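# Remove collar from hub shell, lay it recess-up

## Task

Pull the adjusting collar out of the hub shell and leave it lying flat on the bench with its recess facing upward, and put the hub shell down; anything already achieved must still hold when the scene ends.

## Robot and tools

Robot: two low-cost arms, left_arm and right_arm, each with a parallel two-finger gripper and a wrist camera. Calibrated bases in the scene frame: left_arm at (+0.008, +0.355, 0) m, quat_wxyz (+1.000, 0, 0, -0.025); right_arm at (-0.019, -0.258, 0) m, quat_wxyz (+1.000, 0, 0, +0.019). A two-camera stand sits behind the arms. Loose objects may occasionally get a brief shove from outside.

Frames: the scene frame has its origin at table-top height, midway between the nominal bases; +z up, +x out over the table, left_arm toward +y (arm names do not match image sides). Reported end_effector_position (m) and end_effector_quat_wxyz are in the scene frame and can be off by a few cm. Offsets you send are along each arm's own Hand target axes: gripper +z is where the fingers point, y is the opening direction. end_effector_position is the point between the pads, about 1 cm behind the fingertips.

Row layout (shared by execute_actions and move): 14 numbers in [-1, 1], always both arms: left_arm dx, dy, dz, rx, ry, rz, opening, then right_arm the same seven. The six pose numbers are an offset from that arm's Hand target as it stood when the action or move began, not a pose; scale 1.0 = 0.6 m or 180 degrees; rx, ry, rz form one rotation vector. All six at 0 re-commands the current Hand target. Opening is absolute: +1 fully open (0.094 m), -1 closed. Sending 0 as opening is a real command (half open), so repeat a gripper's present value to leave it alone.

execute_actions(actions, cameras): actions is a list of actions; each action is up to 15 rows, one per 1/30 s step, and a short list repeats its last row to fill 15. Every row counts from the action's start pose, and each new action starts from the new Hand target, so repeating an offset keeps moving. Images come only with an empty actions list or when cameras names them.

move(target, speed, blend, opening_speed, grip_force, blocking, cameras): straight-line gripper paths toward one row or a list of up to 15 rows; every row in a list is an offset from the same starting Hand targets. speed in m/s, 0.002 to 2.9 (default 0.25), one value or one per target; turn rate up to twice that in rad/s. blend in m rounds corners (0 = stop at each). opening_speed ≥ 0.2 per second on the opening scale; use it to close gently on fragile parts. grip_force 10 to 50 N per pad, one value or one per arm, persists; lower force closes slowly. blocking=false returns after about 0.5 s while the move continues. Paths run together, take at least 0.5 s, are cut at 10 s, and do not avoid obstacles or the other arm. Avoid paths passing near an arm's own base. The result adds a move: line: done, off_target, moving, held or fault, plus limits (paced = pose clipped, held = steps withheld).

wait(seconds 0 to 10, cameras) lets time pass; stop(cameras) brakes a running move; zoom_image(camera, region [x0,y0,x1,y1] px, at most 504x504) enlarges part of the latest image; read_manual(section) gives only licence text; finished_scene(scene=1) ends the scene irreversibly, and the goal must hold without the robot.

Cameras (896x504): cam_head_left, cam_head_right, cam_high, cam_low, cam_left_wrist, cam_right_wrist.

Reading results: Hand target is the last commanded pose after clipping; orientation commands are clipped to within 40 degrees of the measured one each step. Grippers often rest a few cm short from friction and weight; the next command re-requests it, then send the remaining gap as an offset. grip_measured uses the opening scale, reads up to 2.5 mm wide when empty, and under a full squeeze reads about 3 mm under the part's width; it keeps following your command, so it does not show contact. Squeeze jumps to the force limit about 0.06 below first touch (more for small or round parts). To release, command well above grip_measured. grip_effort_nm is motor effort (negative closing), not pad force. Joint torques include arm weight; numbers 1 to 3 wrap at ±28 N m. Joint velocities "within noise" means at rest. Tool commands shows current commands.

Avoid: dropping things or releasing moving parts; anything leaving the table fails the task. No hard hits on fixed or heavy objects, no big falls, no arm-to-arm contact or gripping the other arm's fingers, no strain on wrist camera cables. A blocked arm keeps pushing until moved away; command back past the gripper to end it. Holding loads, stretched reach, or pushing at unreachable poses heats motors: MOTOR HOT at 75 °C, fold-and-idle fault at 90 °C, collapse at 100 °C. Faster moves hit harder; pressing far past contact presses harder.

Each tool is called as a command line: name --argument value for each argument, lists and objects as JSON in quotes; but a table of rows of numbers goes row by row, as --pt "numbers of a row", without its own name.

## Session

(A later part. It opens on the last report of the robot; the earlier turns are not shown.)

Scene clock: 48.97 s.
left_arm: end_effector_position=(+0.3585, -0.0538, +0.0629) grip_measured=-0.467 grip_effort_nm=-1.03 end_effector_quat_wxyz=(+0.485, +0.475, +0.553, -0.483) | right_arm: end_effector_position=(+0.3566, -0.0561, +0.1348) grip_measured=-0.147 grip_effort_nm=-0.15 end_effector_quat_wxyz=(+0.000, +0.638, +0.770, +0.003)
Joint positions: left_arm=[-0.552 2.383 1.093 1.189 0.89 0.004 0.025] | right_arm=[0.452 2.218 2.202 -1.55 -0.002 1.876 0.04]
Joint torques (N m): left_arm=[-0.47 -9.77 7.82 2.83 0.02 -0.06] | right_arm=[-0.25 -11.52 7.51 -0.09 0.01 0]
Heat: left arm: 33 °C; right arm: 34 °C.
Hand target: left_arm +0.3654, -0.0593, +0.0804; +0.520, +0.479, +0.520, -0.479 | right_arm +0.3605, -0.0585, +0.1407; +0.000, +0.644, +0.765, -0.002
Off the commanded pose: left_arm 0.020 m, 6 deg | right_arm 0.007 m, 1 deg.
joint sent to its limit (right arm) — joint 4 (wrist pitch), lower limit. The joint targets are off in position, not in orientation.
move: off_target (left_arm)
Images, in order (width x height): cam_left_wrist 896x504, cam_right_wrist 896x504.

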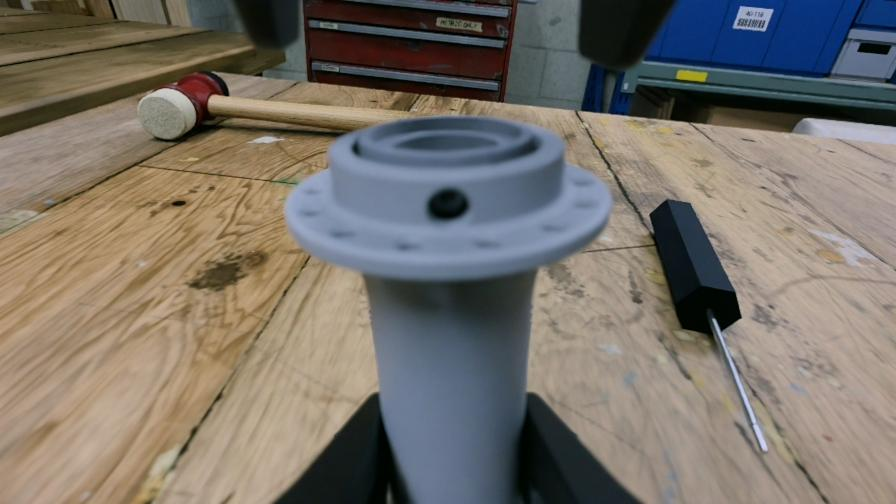

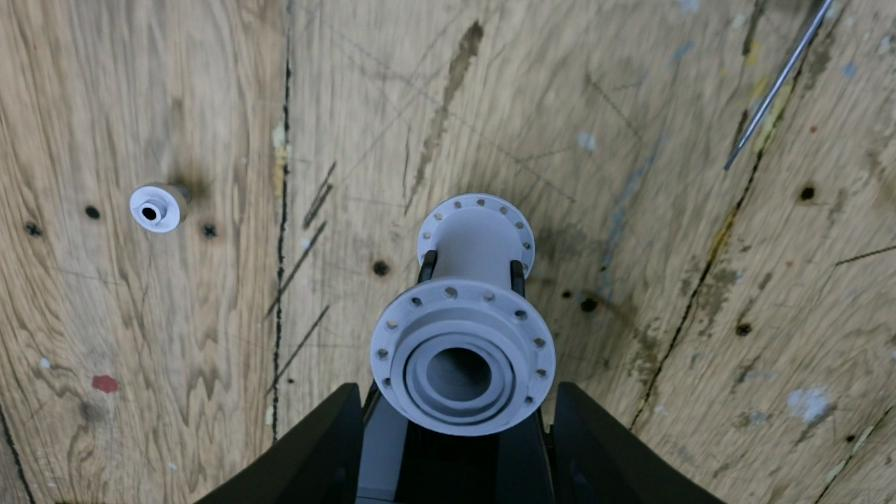

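move --target '[0,0,0,0,0,0,-0.65,-0.004,-0.004,0.025,0,0,0,-0.15]' --speed 0.05 --cameras '["cam_left_wrist","cam_right_wrist"]'

Scene clock: 51.03 s.
left_arm: end_effector_position=(+0.3585, -0.0538, +0.0629) grip_measured=-0.467 grip_effort_nm=-1.03 end_effector_quat_wxyz=(+0.485, +0.475, +0.553, -0.483) | right_arm: end_effector_position=(+0.3532, -0.0579, +0.1257) grip_measured=-0.147 grip_effort_nm=-0.15 end_effector_quat_wxyz=(-0.004, +0.638, +0.770, -0.008)
Joint positions: left_arm=[-0.552 2.383 1.093 1.189 0.89 0.004 0.025] | right_arm=[0.452 2.218 2.166 -1.536 -0.002 1.876 0.04]
Joint torques (N m): left_arm=[-0.49 -9.76 7.83 2.83 0.03 -0.06] | right_arm=[-0.53 -12.46 4.59 0.25 0.01 -0.04]
Heat: left arm: 33 °C; right arm: 34 °C.
Hand target: left_arm +0.3654, -0.0593, +0.0804; +0.520, +0.479, +0.520, -0.479 | right_arm +0.3585, -0.0613, +0.1257; +0.000, +0.644, +0.765, -0.002
Off the commanded pose: left_arm 0.020 m, 6 deg | right_arm 0.006 m, 1 deg.
move: off_target (left_arm)
Images, in order (width x height): cam_left_wrist 896x504, cam_right_wrist 896x504.

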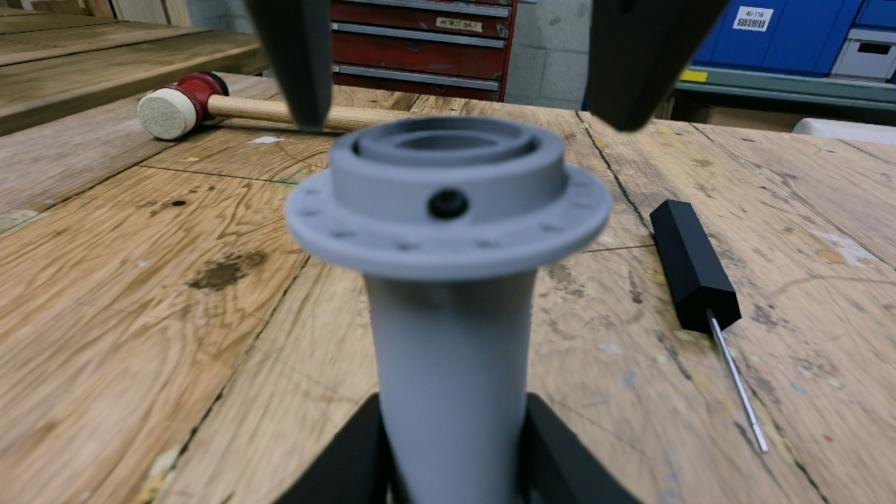

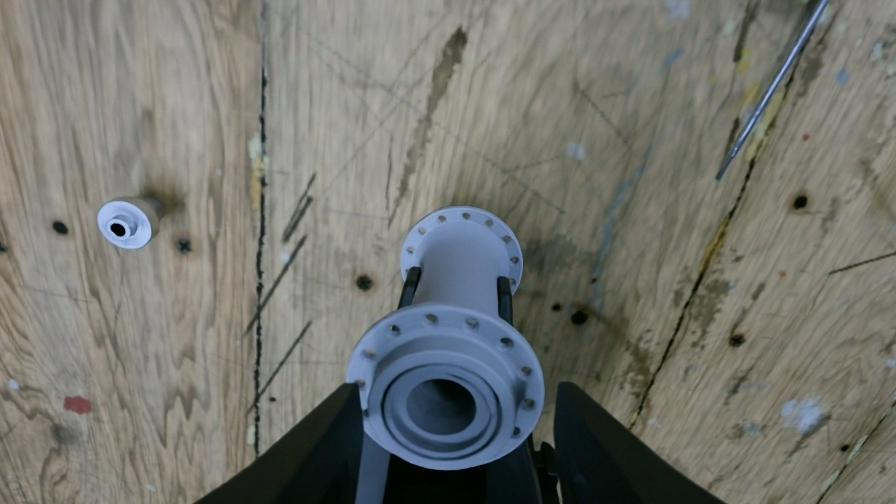

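move --pt "0 0 0 0 0 0 -0.65 0 0.0075 0 0 0 0 -0.15" --pt "0 0 0 0 0 0 -0.65 0 0.0075 0.008 0 0 0 -0.15" --speed 0.05 --cameras '["cam_left_wrist","cam_right_wrist"]'

Scene clock: 52.87 s.
left_arm: end_effector_position=(+0.3585, -0.0538, +0.0629) grip_measured=-0.467 grip_effort_nm=-1.03 end_effector_quat_wxyz=(+0.485, +0.475, +0.553, -0.483) | right_arm: end_effector_position=(+0.3550, -0.0570, +0.1201) grip_measured=-0.147 grip_effort_nm=-0.15 end_effector_quat_wxyz=(-0.005, +0.638, +0.770, -0.011)
Joint positions: left_arm=[-0.552 2.383 1.093 1.189 0.89 0.004 0.025] | right_arm=[0.452 2.232 2.166 -1.528 -0.002 1.876 0.04]
Joint torques (N m): left_arm=[-0.47 -9.74 7.83 2.83 0.02 -0.06] | right_arm=[-0.77 -12.21 5.37 0.24 0.01 -0.07]
Heat: left arm: 34 °C; right arm: 34 °C.
Hand target: left_arm +0.3654, -0.0593, +0.0804; +0.520, +0.479, +0.520, -0.479 | right_arm +0.3630, -0.0606, +0.1209; +0.000, +0.644, +0.765, -0.002
Off the commanded pose: left_arm 0.020 m, 6 deg | right_arm 0.009 m, 1 deg.
move: off_target (left_arm)
Images, in order (width x height): cam_left_wrist 896x504, cam_right_wrist 896x504.

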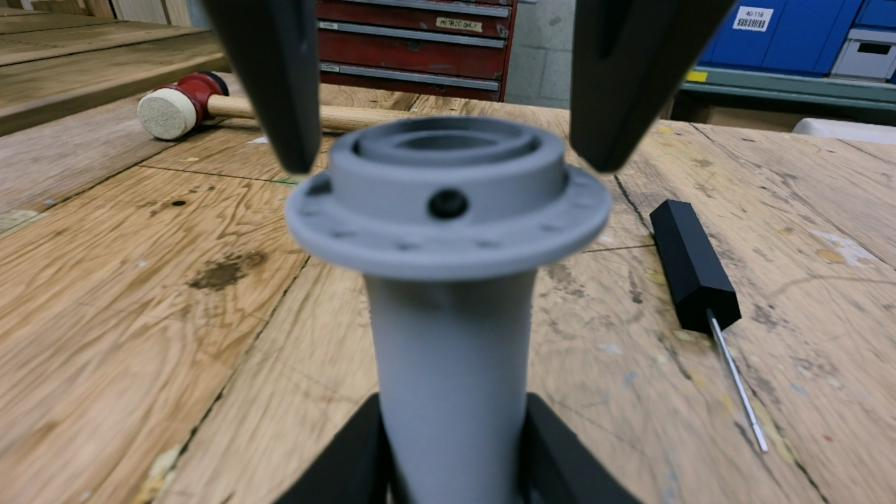

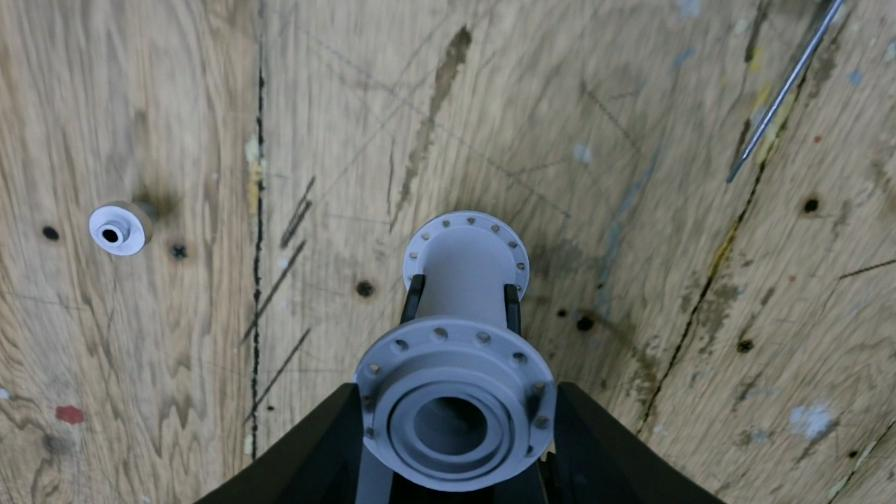

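move --pt "0 0 0 0 0 0 -0.65 0 0.003 -0.006 0 0 0 -0.15" --pt "0 0 0 0 0 0 -0.65 0 0.003 -0.006 0 0 0 -0.7" --speed 0.05 --opening_speed 0.5 --cameras '["cam_left_wrist","cam_right_wrist"]'

Scene clock: 65.33 s.
left_arm: end_effector_position=(+0.3588, -0.0538, +0.0631) grip_measured=-0.467 grip_effort_nm=-1.03 end_effector_quat_wxyz=(+0.485, +0.475, +0.553, -0.483) | right_arm: end_effector_position=(+0.3567, -0.0583, +0.1194) grip_measured=-0.353 grip_effort_nm=-1.04 end_effector_quat_wxyz=(-0.005, +0.640, +0.769, -0.011)
Joint positions: left_arm=[-0.552 2.383 1.093 1.191 0.888 0.004 0.025] | right_arm=[0.448 2.237 2.17 -1.528 -0.002 1.874 0.03]
Joint torques (N m): left_arm=[-0.47 -9.76 7.83 2.83 0.03 -0.07] | right_arm=[-0.64 -11.64 7.54 0 0.01 -0.07]
Heat: left arm: 35 °C; right arm: 34 °C.
Hand target: left_arm +0.3654, -0.0593, +0.0804; +0.520, +0.479, +0.520, -0.479 | right_arm +0.3647, -0.0603, +0.1245; +0.000, +0.644, +0.765, -0.002
Off the commanded pose: left_arm 0.019 m, 6 deg | right_arm 0.010 m, 1 deg.
move: off_target (left_arm)
Images, in order (width x height): cam_left_wrist 896x504, cam_right_wrist 896x504.

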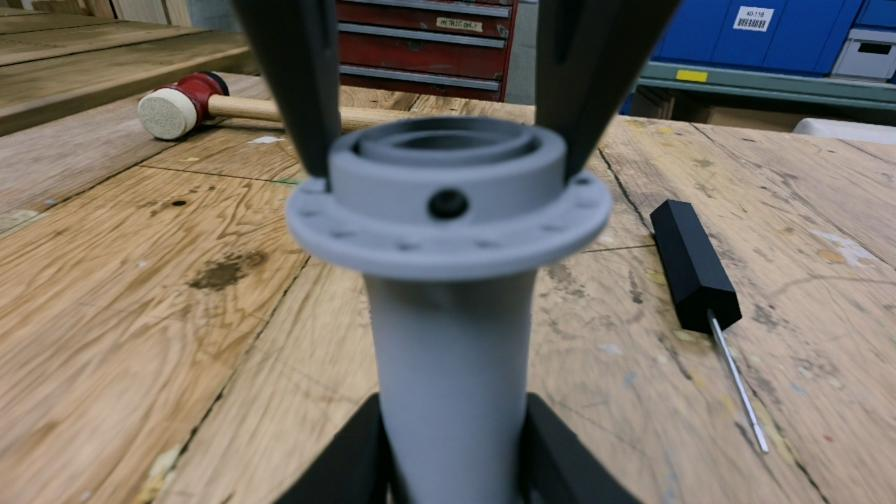

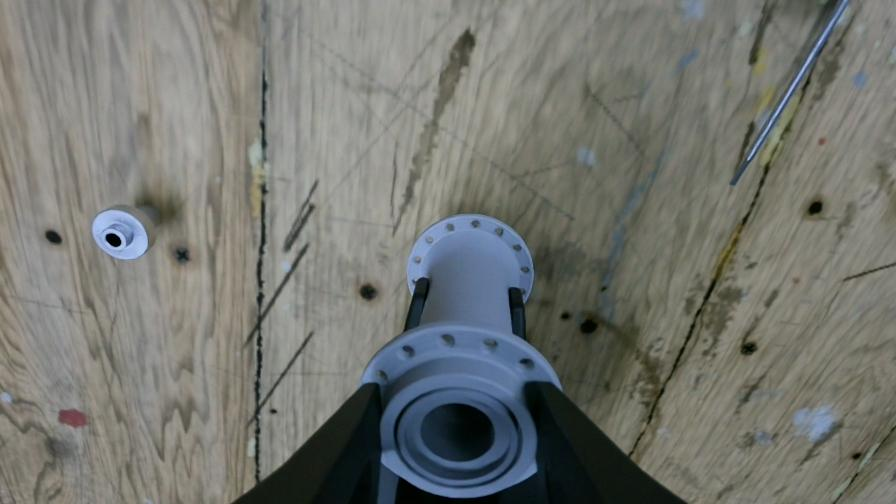

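move --pt "0 0 0 0 0 0 -0.65 0 0 0 0 0 0 -0.2" --pt "0 0 0 0 0 0 -0.65 0 0 -0.008 0 0 0 -0.2" --speed 0.05 --cameras '["cam_left_wrist"]'

Scene clock: 71.10 s.
left_arm: end_effector_position=(+0.3626, -0.0506, +0.0634) grip_measured=-0.467 grip_effort_nm=-1.04 end_effector_quat_wxyz=(+0.488, +0.472, +0.555, -0.481) | right_arm: end_effector_position=(+0.3607, -0.0554, +0.1240) grip_measured=-0.203 grip_effort_nm=0.14 end_effector_quat_wxyz=(-0.002, +0.639, +0.769, -0.002)
Joint positions: left_arm=[-0.543 2.383 1.093 1.192 0.888 0.004 0.025] | right_arm=[0.449 2.243 2.199 -1.533 -0.002 1.874 0.037]
Joint torques (N m): left_arm=[-0.49 -9.74 7.84 2.81 0.04 -0.07] | right_arm=[-0.62 -11.66 7.57 -0.14 0.02 -0.07]
Heat: left arm: 36 °C; right arm: 34 °C.
Hand target: left_arm +0.3654, -0.0593, +0.0804; +0.520, +0.479, +0.520, -0.479 | right_arm +0.3648, -0.0602, +0.1293; +0.000, +0.644, +0.765, -0.002
Off the commanded pose: left_arm 0.019 m, 5 deg | right_arm 0.008 m, 1 deg.
move: off_target (left_arm)
Images, in order (width x height): cam_left_wrist 896x504.

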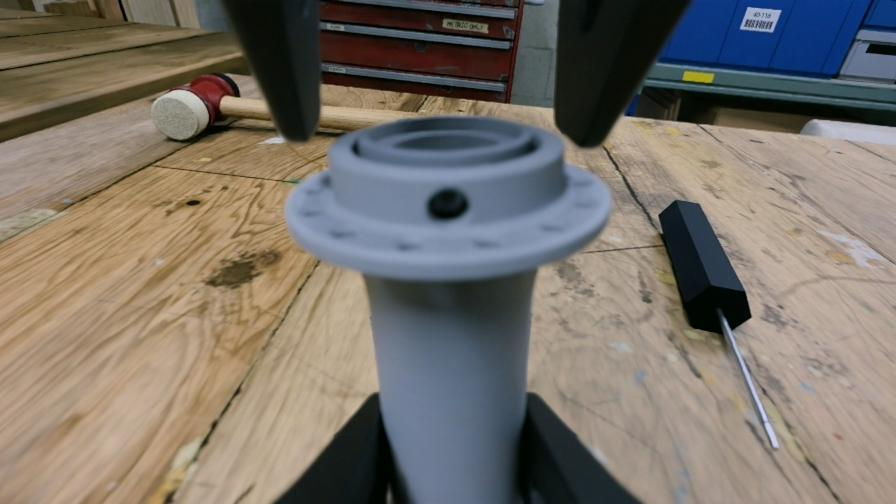

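move --pt "0 0 0 0 0 0 -0.65 0 0 0.003 0 0 0 -0.2" --pt "0 0 0 0 0 0 -0.65 0 0 0.003 0 0 0 -0.75" --speed 0.05 --opening_speed 0.5 --cameras '["cam_left_wrist","cam_right_wrist"]'

Scene clock: 74.17 s.
left_arm: end_effector_position=(+0.3634, -0.0505, +0.0633) grip_measured=-0.467 grip_effort_nm=-1.03 end_effector_quat_wxyz=(+0.489, +0.471, +0.556, -0.479) | right_arm: end_effector_position=(+0.3597, -0.0553, +0.1240) grip_measured=-0.490 grip_effort_nm=-1.04 end_effector_quat_wxyz=(-0.004, +0.636, +0.772, -0.003)
Joint positions: left_arm=[-0.543 2.383 1.093 1.192 0.884 0.004 0.025] | right_arm=[0.449 2.243 2.199 -1.536 -0.005 1.865 0.024]
Joint torques (N m): left_arm=[-0.49 -9.74 7.84 2.8 0.08 -0.06] | right_arm=[-0.62 -11.77 6.84 -0.03 0.04 0.03]
Motor temperatures (°C): left_arm=[27 32 30 36 25 25 28] | right_arm=[26 34 34 26 27 25 27]
Heat: left arm: 36 °C; right arm: 34 °C.
Hand target: left_arm +0.3654, -0.0593, +0.0804; +0.520, +0.479, +0.520, -0.479 | right_arm +0.3647, -0.0602, +0.1275; +0.000, +0.644, +0.765, -0.002
Off the commanded pose: left_arm 0.019 m, 5 deg | right_arm 0.008 m, 1 deg.
move: off_target (left_arm)
Images, in order (width x height): cam_left_wrist 896x504, cam_right_wrist 896x504.

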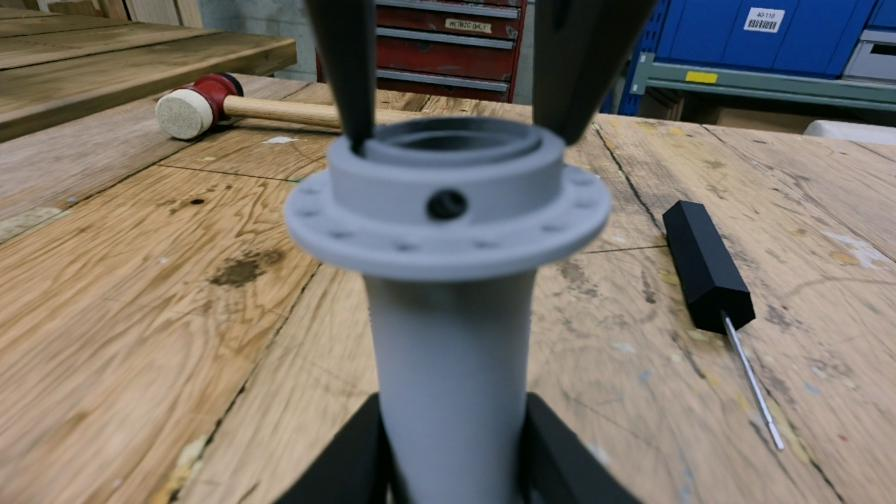

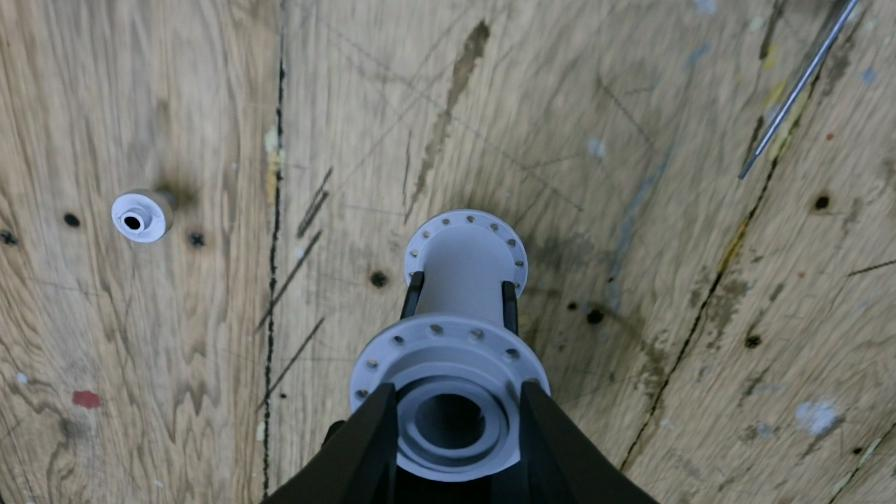

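move --target '[0.03,0,0,0,0,0,-0.65,0,0,-0.033,0,0,0,-0.75]' --speed 0.05 --cameras '["cam_left_wrist","cam_right_wrist"]'

Scene clock: 75.77 s.
left_arm: end_effector_position=(+0.3656, -0.0528, +0.0632) grip_measured=-0.467 grip_effort_nm=-1.03 end_effector_quat_wxyz=(+0.505, +0.472, +0.538, -0.483) | right_arm: end_effector_position=(+0.3603, -0.0559, +0.1254) grip_measured=-0.491 grip_effort_nm=-1.04 end_effector_quat_wxyz=(-0.002, +0.636, +0.772, -0.004)
Joint positions: left_arm=[-0.543 2.426 1.116 1.271 0.89 -0.013 0.025] | right_arm=[0.449 2.246 2.21 -1.544 0 1.865 0.024]
Joint torques (N m): left_arm=[-0.5 -8.58 6.99 2.46 0.04 0.1] | right_arm=[-0.61 -14.86 8.03 -0.15 0.05 0.04]
Heat: left arm: 36 °C; right arm: 34 °C.
Hand target: left_arm +0.3654, -0.0593, +0.0624; +0.520, +0.479, +0.520, -0.479 | right_arm +0.3648, -0.0602, +0.1473; +0.000, +0.644, +0.765, -0.002
Off the commanded pose: left_arm 0.006 m, 3 deg | right_arm 0.023 m, 1 deg.
joint sent to its limit (right arm) — joint 4 (wrist pitch), lower limit. The joint targets are off in position, not in orientation.
move: off_target (left_arm, right_arm)
Images, in order (width x height): cam_left_wrist 896x504, cam_right_wrist 896x504.

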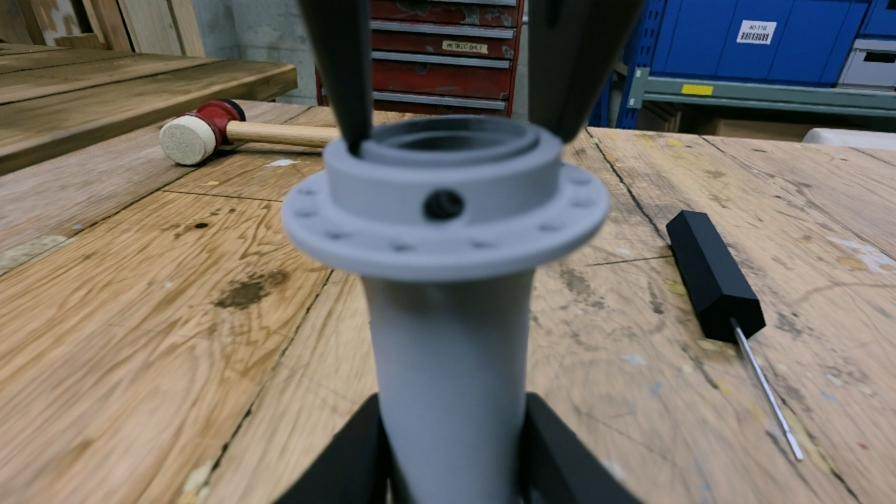

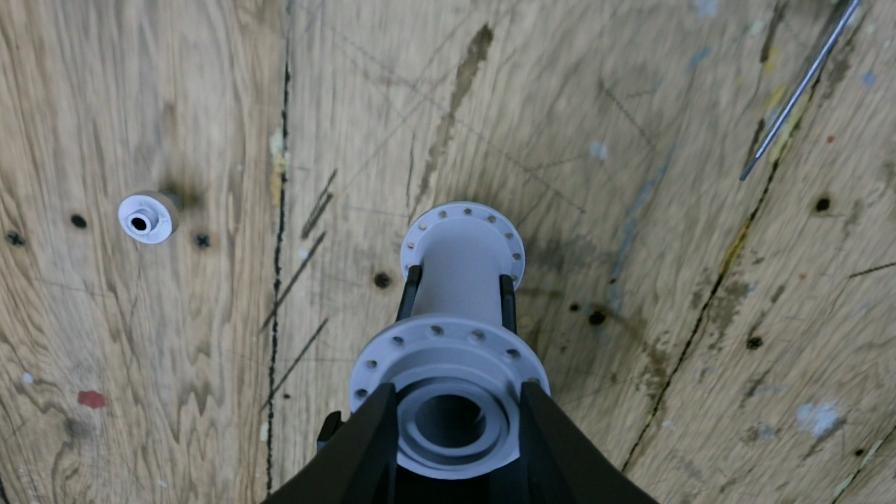

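move --pt "0.028 0 0 0 0 0 -0.65 0 0 -0.015 0 0 0.05 -0.75" --pt "0.028 0 0 0 0 0 -0.65 0 0 -0.03 0 0 -0.05 -0.75" --pt "0.028 0 0 0 0 0 -0.65 0 0 -0.03 0 0 0 -0.75" --speed 0.1 --blend '[0.02,0.02,0]' --cameras '["cam_left_wrist","cam_right_wrist"]'

Scene clock: 80.47 s.
left_arm: end_effector_position=(+0.3696, -0.0545, +0.0618) grip_measured=-0.467 grip_effort_nm=-1.03 end_effector_quat_wxyz=(+0.521, +0.467, +0.526, -0.483) | right_arm: end_effector_position=(+0.3637, -0.0557, +0.1254) grip_measured=-0.495 grip_effort_nm=-1.04 end_effector_quat_wxyz=(+0.004, +0.627, +0.779, +0.000)
Joint positions: left_arm=[-0.543 2.472 1.141 1.349 0.882 -0.035 0.025] | right_arm=[0.449 2.246 2.21 -1.531 0.007 1.843 0.024]
Joint torques (N m): left_arm=[-0.46 -7.98 5.91 2.1 0.1 0.28] | right_arm=[-0.62 -18.69 8.36 -0.19 0 0.23]
Heat: left arm: 36 °C; right arm: 35 °C.
Hand target: left_arm +0.3654, -0.0593, +0.0456; +0.520, +0.479, +0.520, -0.479 | right_arm +0.3648, -0.0602, +0.1653; +0.000, +0.644, +0.765, -0.002
Off the commanded pose: left_arm 0.017 m, 2 deg | right_arm 0.040 m, 2 deg.
joint sent to its limit (right arm) — joint 4 (wrist pitch), lower limit. The joint targets are off in position and orientation.
move: off_target (left_arm, right_arm)
Images, in order (width x height): cam_left_wrist 896x504, cam_right_wrist 896x504.

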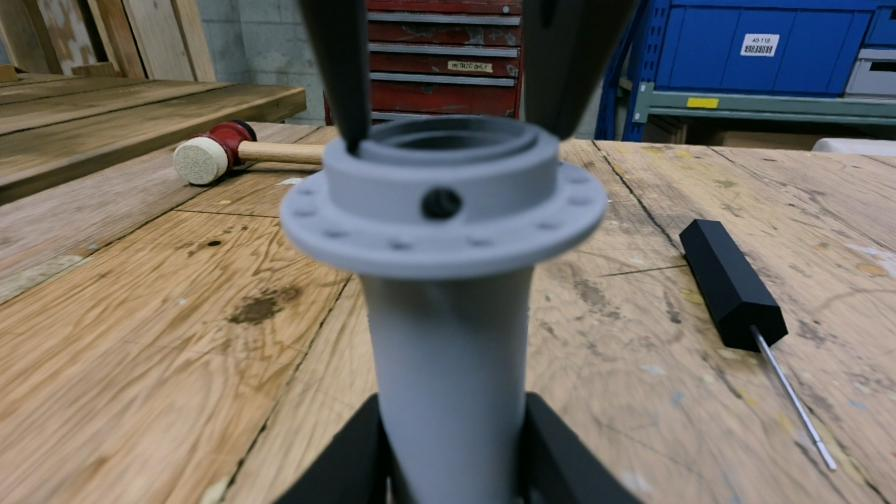

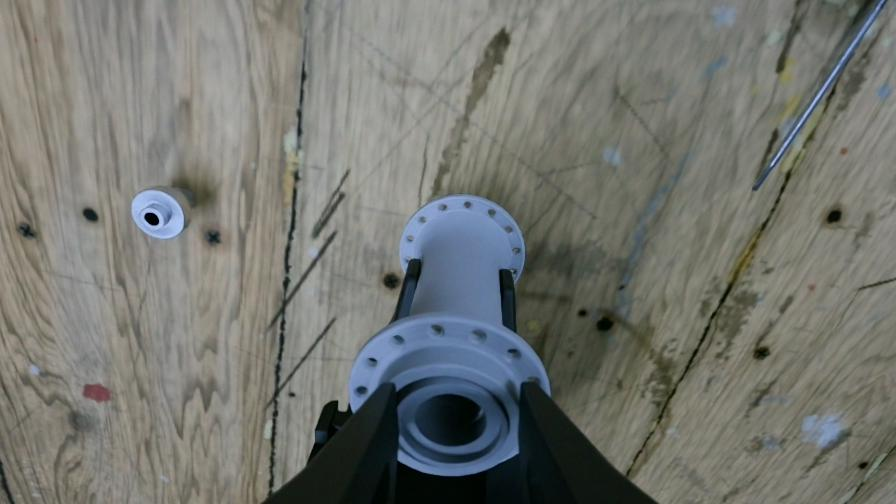

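move --pt "0 0 0 0 0 0 -0.65 0 0 0 0 0 0.14 -0.75" --pt "0 0 0 0 0 0 -0.65 0 0 0 0 0 -0.12 -0.75" --speed 0.25 --cameras '["cam_left_wrist","cam_right_wrist"]'

Scene clock: 84.73 s.
left_arm: end_effector_position=(+0.3780, -0.0553, +0.0637) grip_measured=-0.467 grip_effort_nm=-1.03 end_effector_quat_wxyz=(+0.538, +0.453, +0.534, -0.468) | right_arm: end_effector_position=(+0.3720, -0.0607, +0.1270) grip_measured=-0.504 grip_effort_nm=-1.04 end_effector_quat_wxyz=(-0.005, +0.558, +0.830, +0.017)
Joint positions: left_arm=[-0.549 2.472 1.141 1.358 0.821 -0.032 0.025] | right_arm=[0.417 2.246 2.216 -1.516 -0.025 1.639 0.023]
Joint torques (N m): left_arm=[-0.44 -7.95 5.96 2.06 0.69 0.23] | right_arm=[0.88 -18.56 8.16 -0.3 0.2 -1.28]
Heat: left arm: 35 °C; right arm: 35 °C.
Hand target: left_arm +0.3654, -0.0593, +0.0456; +0.520, +0.479, +0.520, -0.479 | right_arm +0.3648, -0.0602, +0.1653; +0.000, +0.489, +0.872, -0.002
Off the commanded pose: left_arm 0.022 m, 4 deg | right_arm 0.039 m, 10 deg.
joint sent to its limit (right arm) — joint 4 (wrist pitch), lower limit. The joint targets are off in position and orientation.
move: off_target (left_arm, right_arm)
Images, in order (width x height): cam_left_wrist 896x504, cam_right_wrist 896x504.

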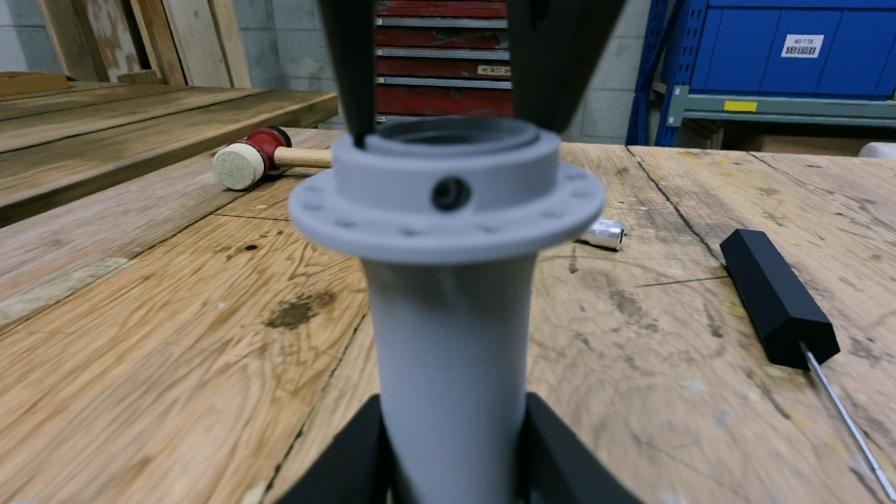

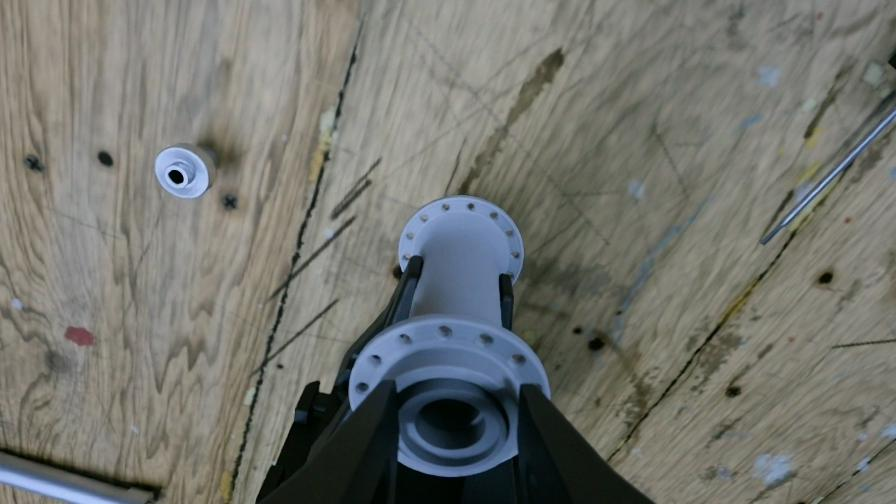

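move --pt "-0.058 0 0 0 0 0 -0.65 0 0 0.06 0 0 0.12 -0.75" --pt "-0.058 0 0 0 0 0 -0.65 0 0 0.06 0 0 0.12 -0.25" --pt "-0.058 0 0 0 0 0 -0.65 0 0 0.045 0 0 0.12 -0.25" --speed 0.1 --cameras '["cam_left_wrist","cam_right_wrist"]'

Scene clock: 90.63 s.
left_arm: end_effector_position=(+0.3710, -0.0555, +0.0623) grip_measured=-0.467 grip_effort_nm=-1.03 end_effector_quat_wxyz=(+0.514, +0.468, +0.535, -0.480) | right_arm: end_effector_position=(+0.3628, -0.0588, +0.1269) grip_measured=-0.253 grip_effort_nm=0.14 end_effector_quat_wxyz=(-0.007, +0.640, +0.769, +0.001)
Joint positions: left_arm=[-0.544 2.453 1.141 1.297 0.876 -0.021 0.025] | right_arm=[0.435 2.246 2.216 -1.545 -0.013 1.862 0.035]
Joint torques (N m): left_arm=[-0.5 -14.57 4.14 1.75 0.12 0.13] | right_arm=[0.39 -13 7.51 -0.14 0.11 0.06]
Heat: left arm: 35 °C; right arm: 35 °C.
Hand target: left_arm +0.3654, -0.0593, +0.0804; +0.520, +0.479, +0.520, -0.479 | right_arm +0.3648, -0.0602, +0.1383; +0.000, +0.644, +0.765, -0.002
Off the commanded pose: left_arm 0.019 m, 2 deg | right_arm 0.012 m, 1 deg.
joint sent to its limit (right arm) — joint 4 (wrist pitch), lower limit. The joint targets are off in position, not in orientation.
move: off_target (left_arm, right_arm)
Images, in order (width x height): cam_left_wrist 896x504, cam_right_wrist 896x504.

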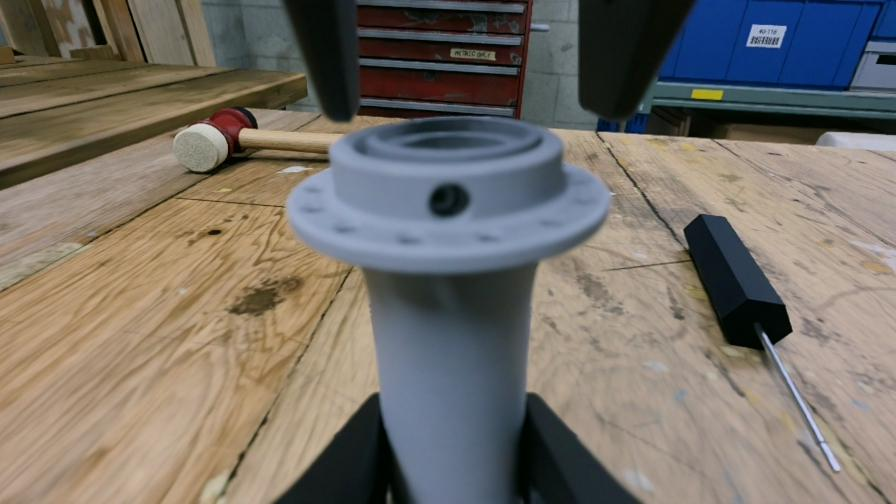

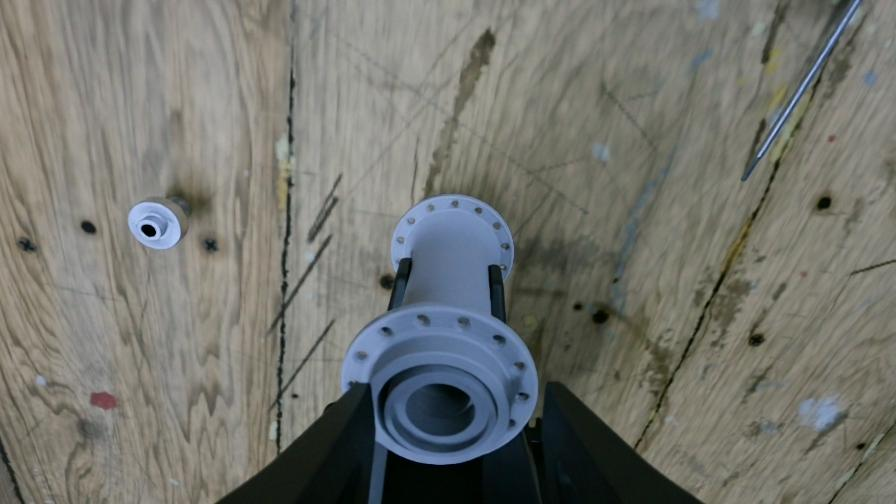

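move --pt "0 0 0 0 0 0 -0.65 0 0.009 0 0 0 0 -0.25" --pt "0 0 0 0 0 0 -0.65 0 0.009 0.012 0 0 0 -0.25" --speed 0.06 --cameras '["cam_left_wrist","cam_right_wrist"]'

Scene clock: 92.73 s.
left_arm: end_effector_position=(+0.3710, -0.0555, +0.0623) grip_measured=-0.467 grip_effort_nm=-1.04 end_effector_quat_wxyz=(+0.514, +0.468, +0.535, -0.480) | right_arm: end_effector_position=(+0.3672, -0.0566, +0.1245) grip_measured=-0.253 grip_effort_nm=0.14 end_effector_quat_wxyz=(-0.006, +0.640, +0.769, +0.002)
Joint positions: left_arm=[-0.544 2.453 1.141 1.297 0.876 -0.021 0.025] | right_arm=[0.435 2.267 2.242 -1.547 -0.013 1.862 0.035]
Joint torques (N m): left_arm=[-0.51 -14.57 4.14 1.75 0.12 0.13] | right_arm=[0.13 -12.21 7.43 -0.12 0.11 0.03]
Heat: left arm: 34 °C; right arm: 35 °C.
Hand target: left_arm +0.3654, -0.0593, +0.0804; +0.520, +0.479, +0.520, -0.479 | right_arm +0.3701, -0.0593, +0.1311; +0.000, +0.644, +0.765, -0.002
Off the commanded pose: left_arm 0.019 m, 2 deg | right_arm 0.008 m, 1 deg.
joint sent to its limit (right arm) — joint 4 (wrist pitch), lower limit. The joint targets are off in position, not in orientation.
move: off_target (left_arm)
Images, in order (width x height): cam_left_wrist 896x504, cam_right_wrist 896x504.

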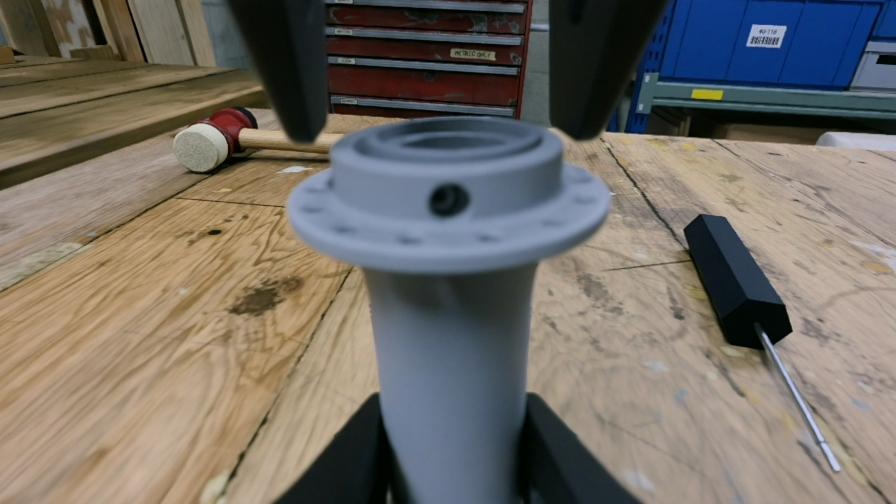

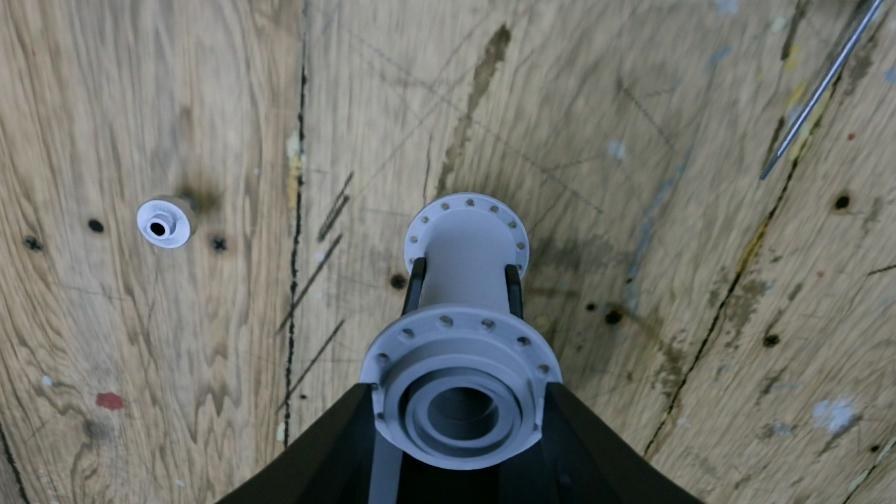

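move --target '[0,0,0,0,0,0,-0.65,0,0,0,0,0,0,-0.8]' --opening_speed 0.4 --cameras '["cam_left_wrist","cam_right_wrist"]'

Scene clock: 97.67 s.
left_arm: end_effector_position=(+0.3725, -0.0544, +0.0611) grip_measured=-0.467 grip_effort_nm=-1.04 end_effector_quat_wxyz=(+0.513, +0.466, +0.538, -0.479) | right_arm: end_effector_position=(+0.3628, -0.0589, +0.1245) grip_measured=-0.797 grip_effort_nm=-0.16 end_effector_quat_wxyz=(-0.010, +0.640, +0.769, -0.007)
Joint positions: left_arm=[-0.541 2.453 1.141 1.291 0.875 -0.021 0.025] | right_arm=[0.435 2.267 2.242 -1.567 -0.013 1.862 0.01]
Joint torques (N m): left_arm=[-0.51 -14.58 4.16 1.81 0.13 0.12] | right_arm=[0.1 -12.19 7.38 0.04 0.1 0.03]
Heat: left arm: 36 °C; right arm: 35 °C.
Hand target: left_arm +0.3654, -0.0593, +0.0804; +0.520, +0.479, +0.520, -0.479 | right_arm +0.3701, -0.0593, +0.1311; +0.000, +0.644, +0.765, -0.002
Off the commanded pose: left_arm 0.021 m, 3 deg | right_arm 0.010 m, 1 deg.
joint sent to its limit (right arm) — joint 4 (wrist pitch), lower limit. The joint targets are off in position, not in orientation.
move: off_target (left_arm)
Images, in order (width x height): cam_left_wrist 896x504, cam_right_wrist 896x504.

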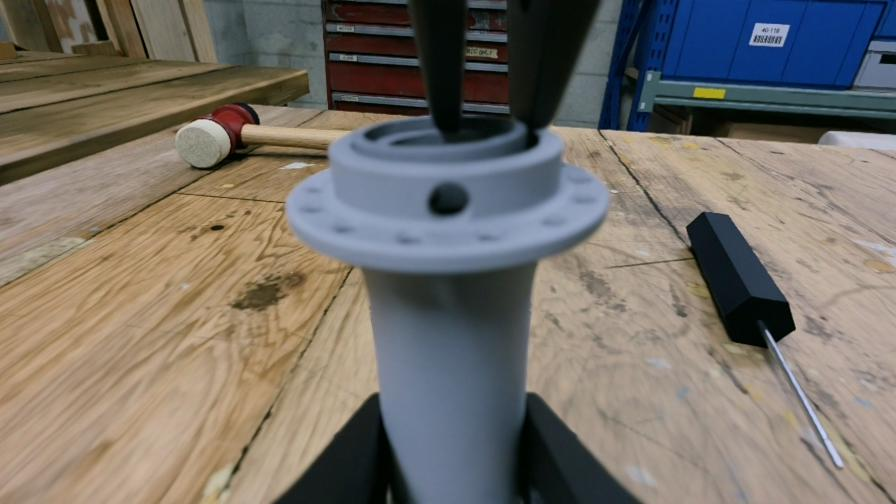

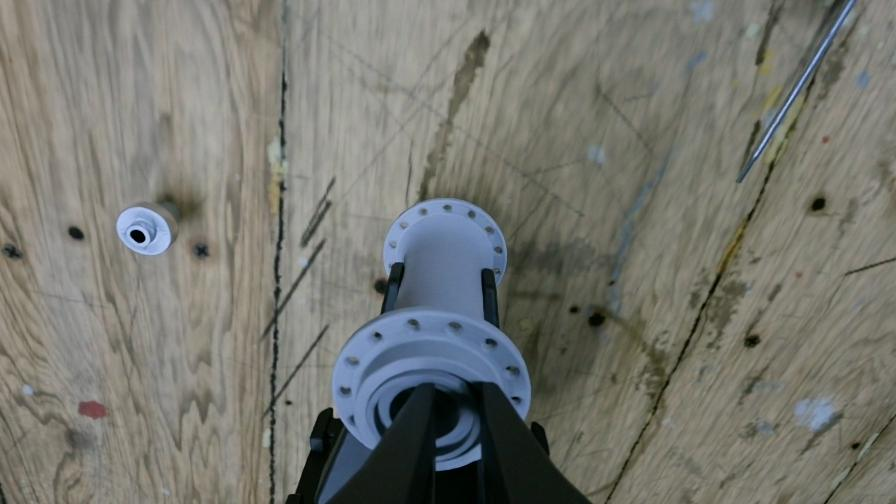

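move --pt "0 0 0 0 0 0 -0.65 0 0 -0.008 0 0 0 -0.8" --pt "0 0 0 0 0 0 -0.65 0 0.001 -0.008 0 0 0 -0.3" --pt "0 0 0 0 0 0 -0.65 0 0.001 0.005 0 0 0 -0.3" --speed 0.06 --cameras '["cam_left_wrist","cam_right_wrist"]'

zoom_image --camera "cam_left_wrist" --region '[270, 60, 630, 260]'

Scene clock: 101.83 s.
left_arm: end_effector_position=(+0.3678, -0.0583, +0.0609) grip_measured=-0.467 grip_effort_nm=-1.03 end_effector_quat_wxyz=(+0.510, +0.469, +0.536, -0.482) | right_arm: end_effector_position=(+0.3631, -0.0587, +0.1226) grip_measured=-0.303 grip_effort_nm=0.13 end_effector_quat_wxyz=(-0.011, +0.640, +0.769, -0.009)
Joint positions: left_arm=[-0.552 2.453 1.141 1.289 0.876 -0.021 0.025] | right_arm=[0.435 2.272 2.242 -1.565 -0.013 1.862 0.033]
Joint torques (N m): left_arm=[-0.5 -14.58 4.15 1.82 0.12 0.12] | right_arm=[0.09 -11.9 7.6 0.03 0.11 0.02]
Motor temperatures (°C): left_arm=[27 38 28 34 25 25 28] | right_arm=[26 34 35 25 27 25 27]
Heat: left arm: 38 °C; right arm: 35 °C.
Hand target: left_arm +0.3654, -0.0593, +0.0804; +0.520, +0.479, +0.520, -0.479 | right_arm +0.3707, -0.0592, +0.1281; +0.000, +0.644, +0.765, -0.002
Off the commanded pose: left_arm 0.020 m, 2 deg | right_arm 0.009 m, 2 deg.
joint sent to its limit (right arm) — joint 4 (wrist pitch), lower limit. The joint targets are off in position, not in orientation.
move: off_target (left_arm); target 2's new opening was sent with right_arm's hand 0.014 m and 1 deg from that target
Images, in order (width x height): cam_left_wrist 896x504, cam_right_wrist 896x504.

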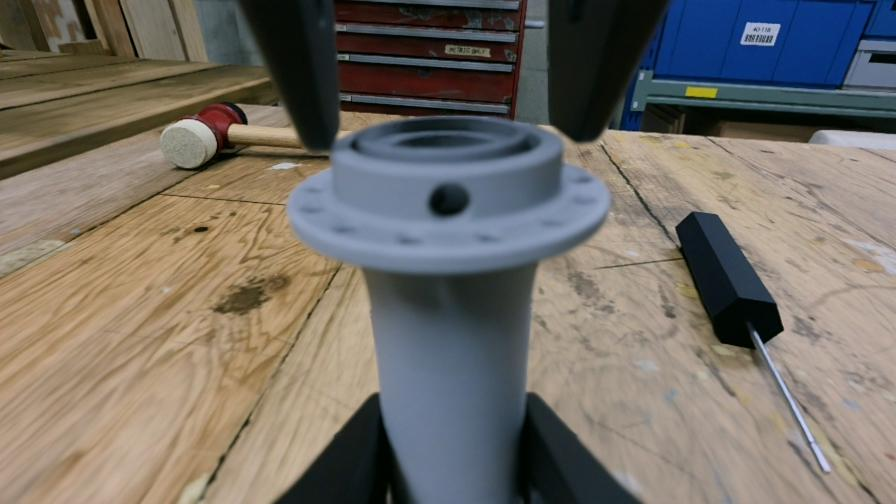

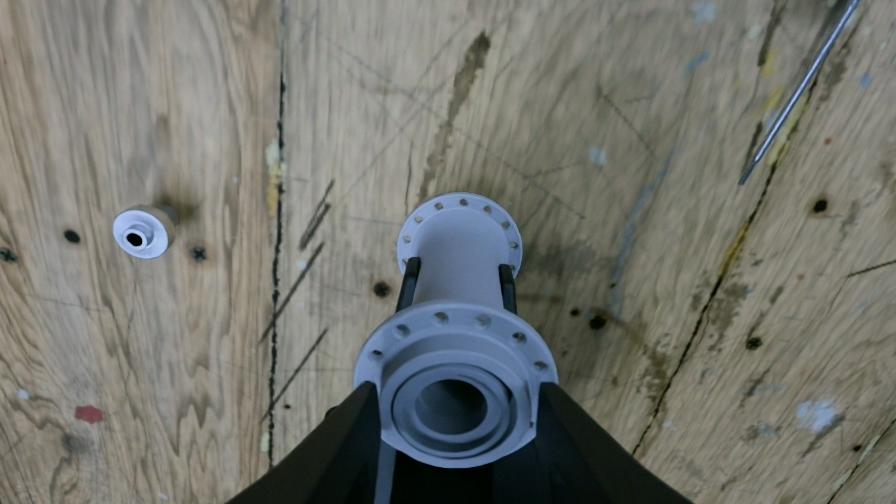

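Scaled by 1.400 from the camera's 896x504 image, which has a finer 1280x720 frame.

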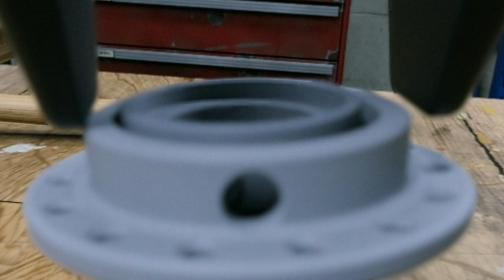

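move --target '[0,0,0,0,0,0,-0.65,0,0.002,0.002,0,0,0,-0.62]' --opening_speed 0.3 --speed 0.05 --cameras '["cam_left_wrist","cam_right_wrist"]'

zoom_image --camera "cam_left_wrist" --region '[270, 60, 630, 260]'

Scene clock: 104.10 s.
left_arm: end_effector_position=(+0.3707, -0.0555, +0.0600) grip_measured=-0.467 grip_effort_nm=-1.03 end_effector_quat_wxyz=(+0.510, +0.468, +0.538, -0.481) | right_arm: end_effector_position=(+0.3647, -0.0579, +0.1229) grip_measured=-0.617 grip_effort_nm=-0.15 end_effector_quat_wxyz=(-0.010, +0.640, +0.769, -0.006)
Joint positions: left_arm=[-0.544 2.453 1.141 1.285 0.878 -0.019 0.025] | right_arm=[0.435 2.276 2.251 -1.565 -0.013 1.862 0.018]
Joint torques (N m): left_arm=[-0.51 -14.58 4.15 1.87 0.1 0.11] | right_arm=[0.02 -11.74 7.36 0.03 0.1 0.02]
Heat: left arm: 39 °C; right arm: 35 °C.
Hand target: left_arm +0.3654, -0.0593, +0.0804; +0.520, +0.479, +0.520, -0.479 | right_arm +0.3718, -0.0590, +0.1269; +0.000, +0.644, +0.765, -0.002
Off the commanded pose: left_arm 0.021 m, 3 deg | right_arm 0.008 m, 1 deg.
joint sent to its limit (right arm) — joint 4 (wrist pitch), lower limit. The joint targets are off in position, not in orientation.
move: off_target (left_arm)
Images, in order (width x height): cam_left_wrist 896x504, cam_right_wrist 896x504.

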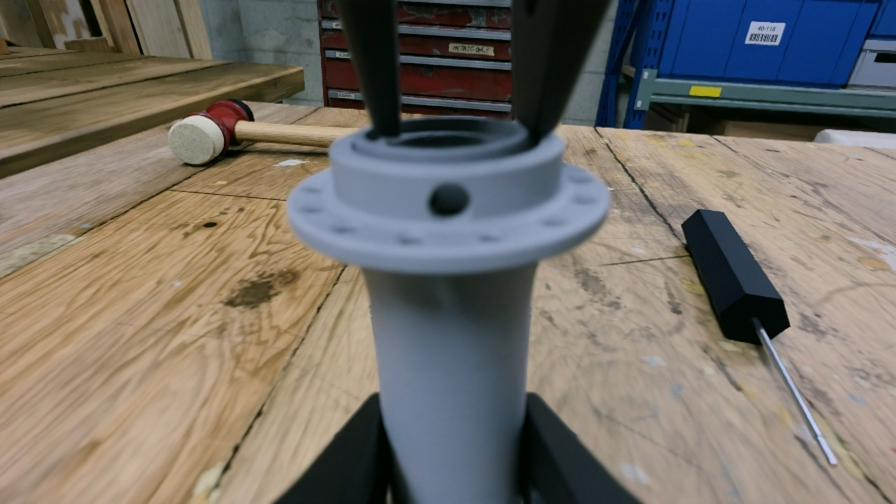

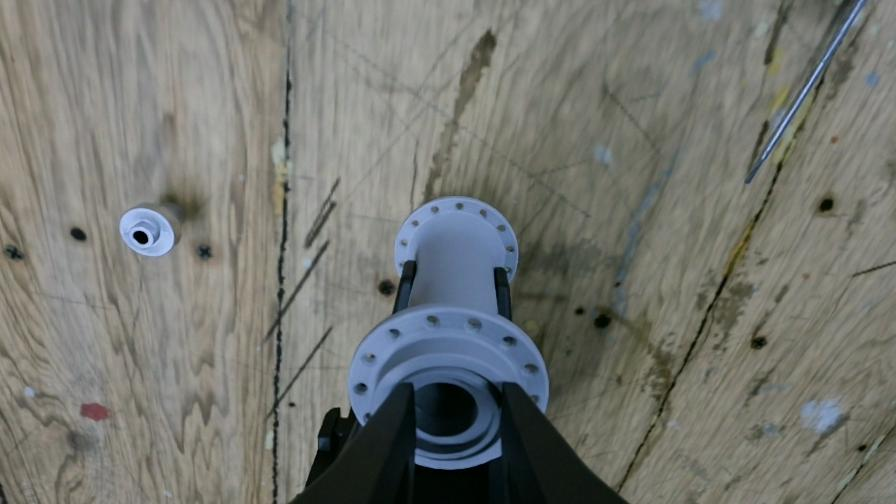

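Scaled by 1.400 from the camera's 896x504 image, which has a finer 1280x720 frame.

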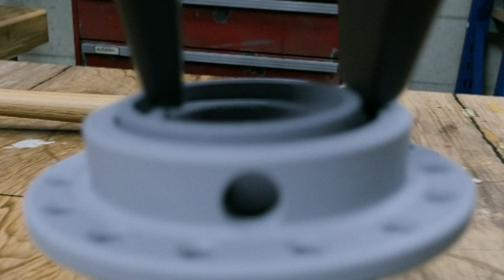

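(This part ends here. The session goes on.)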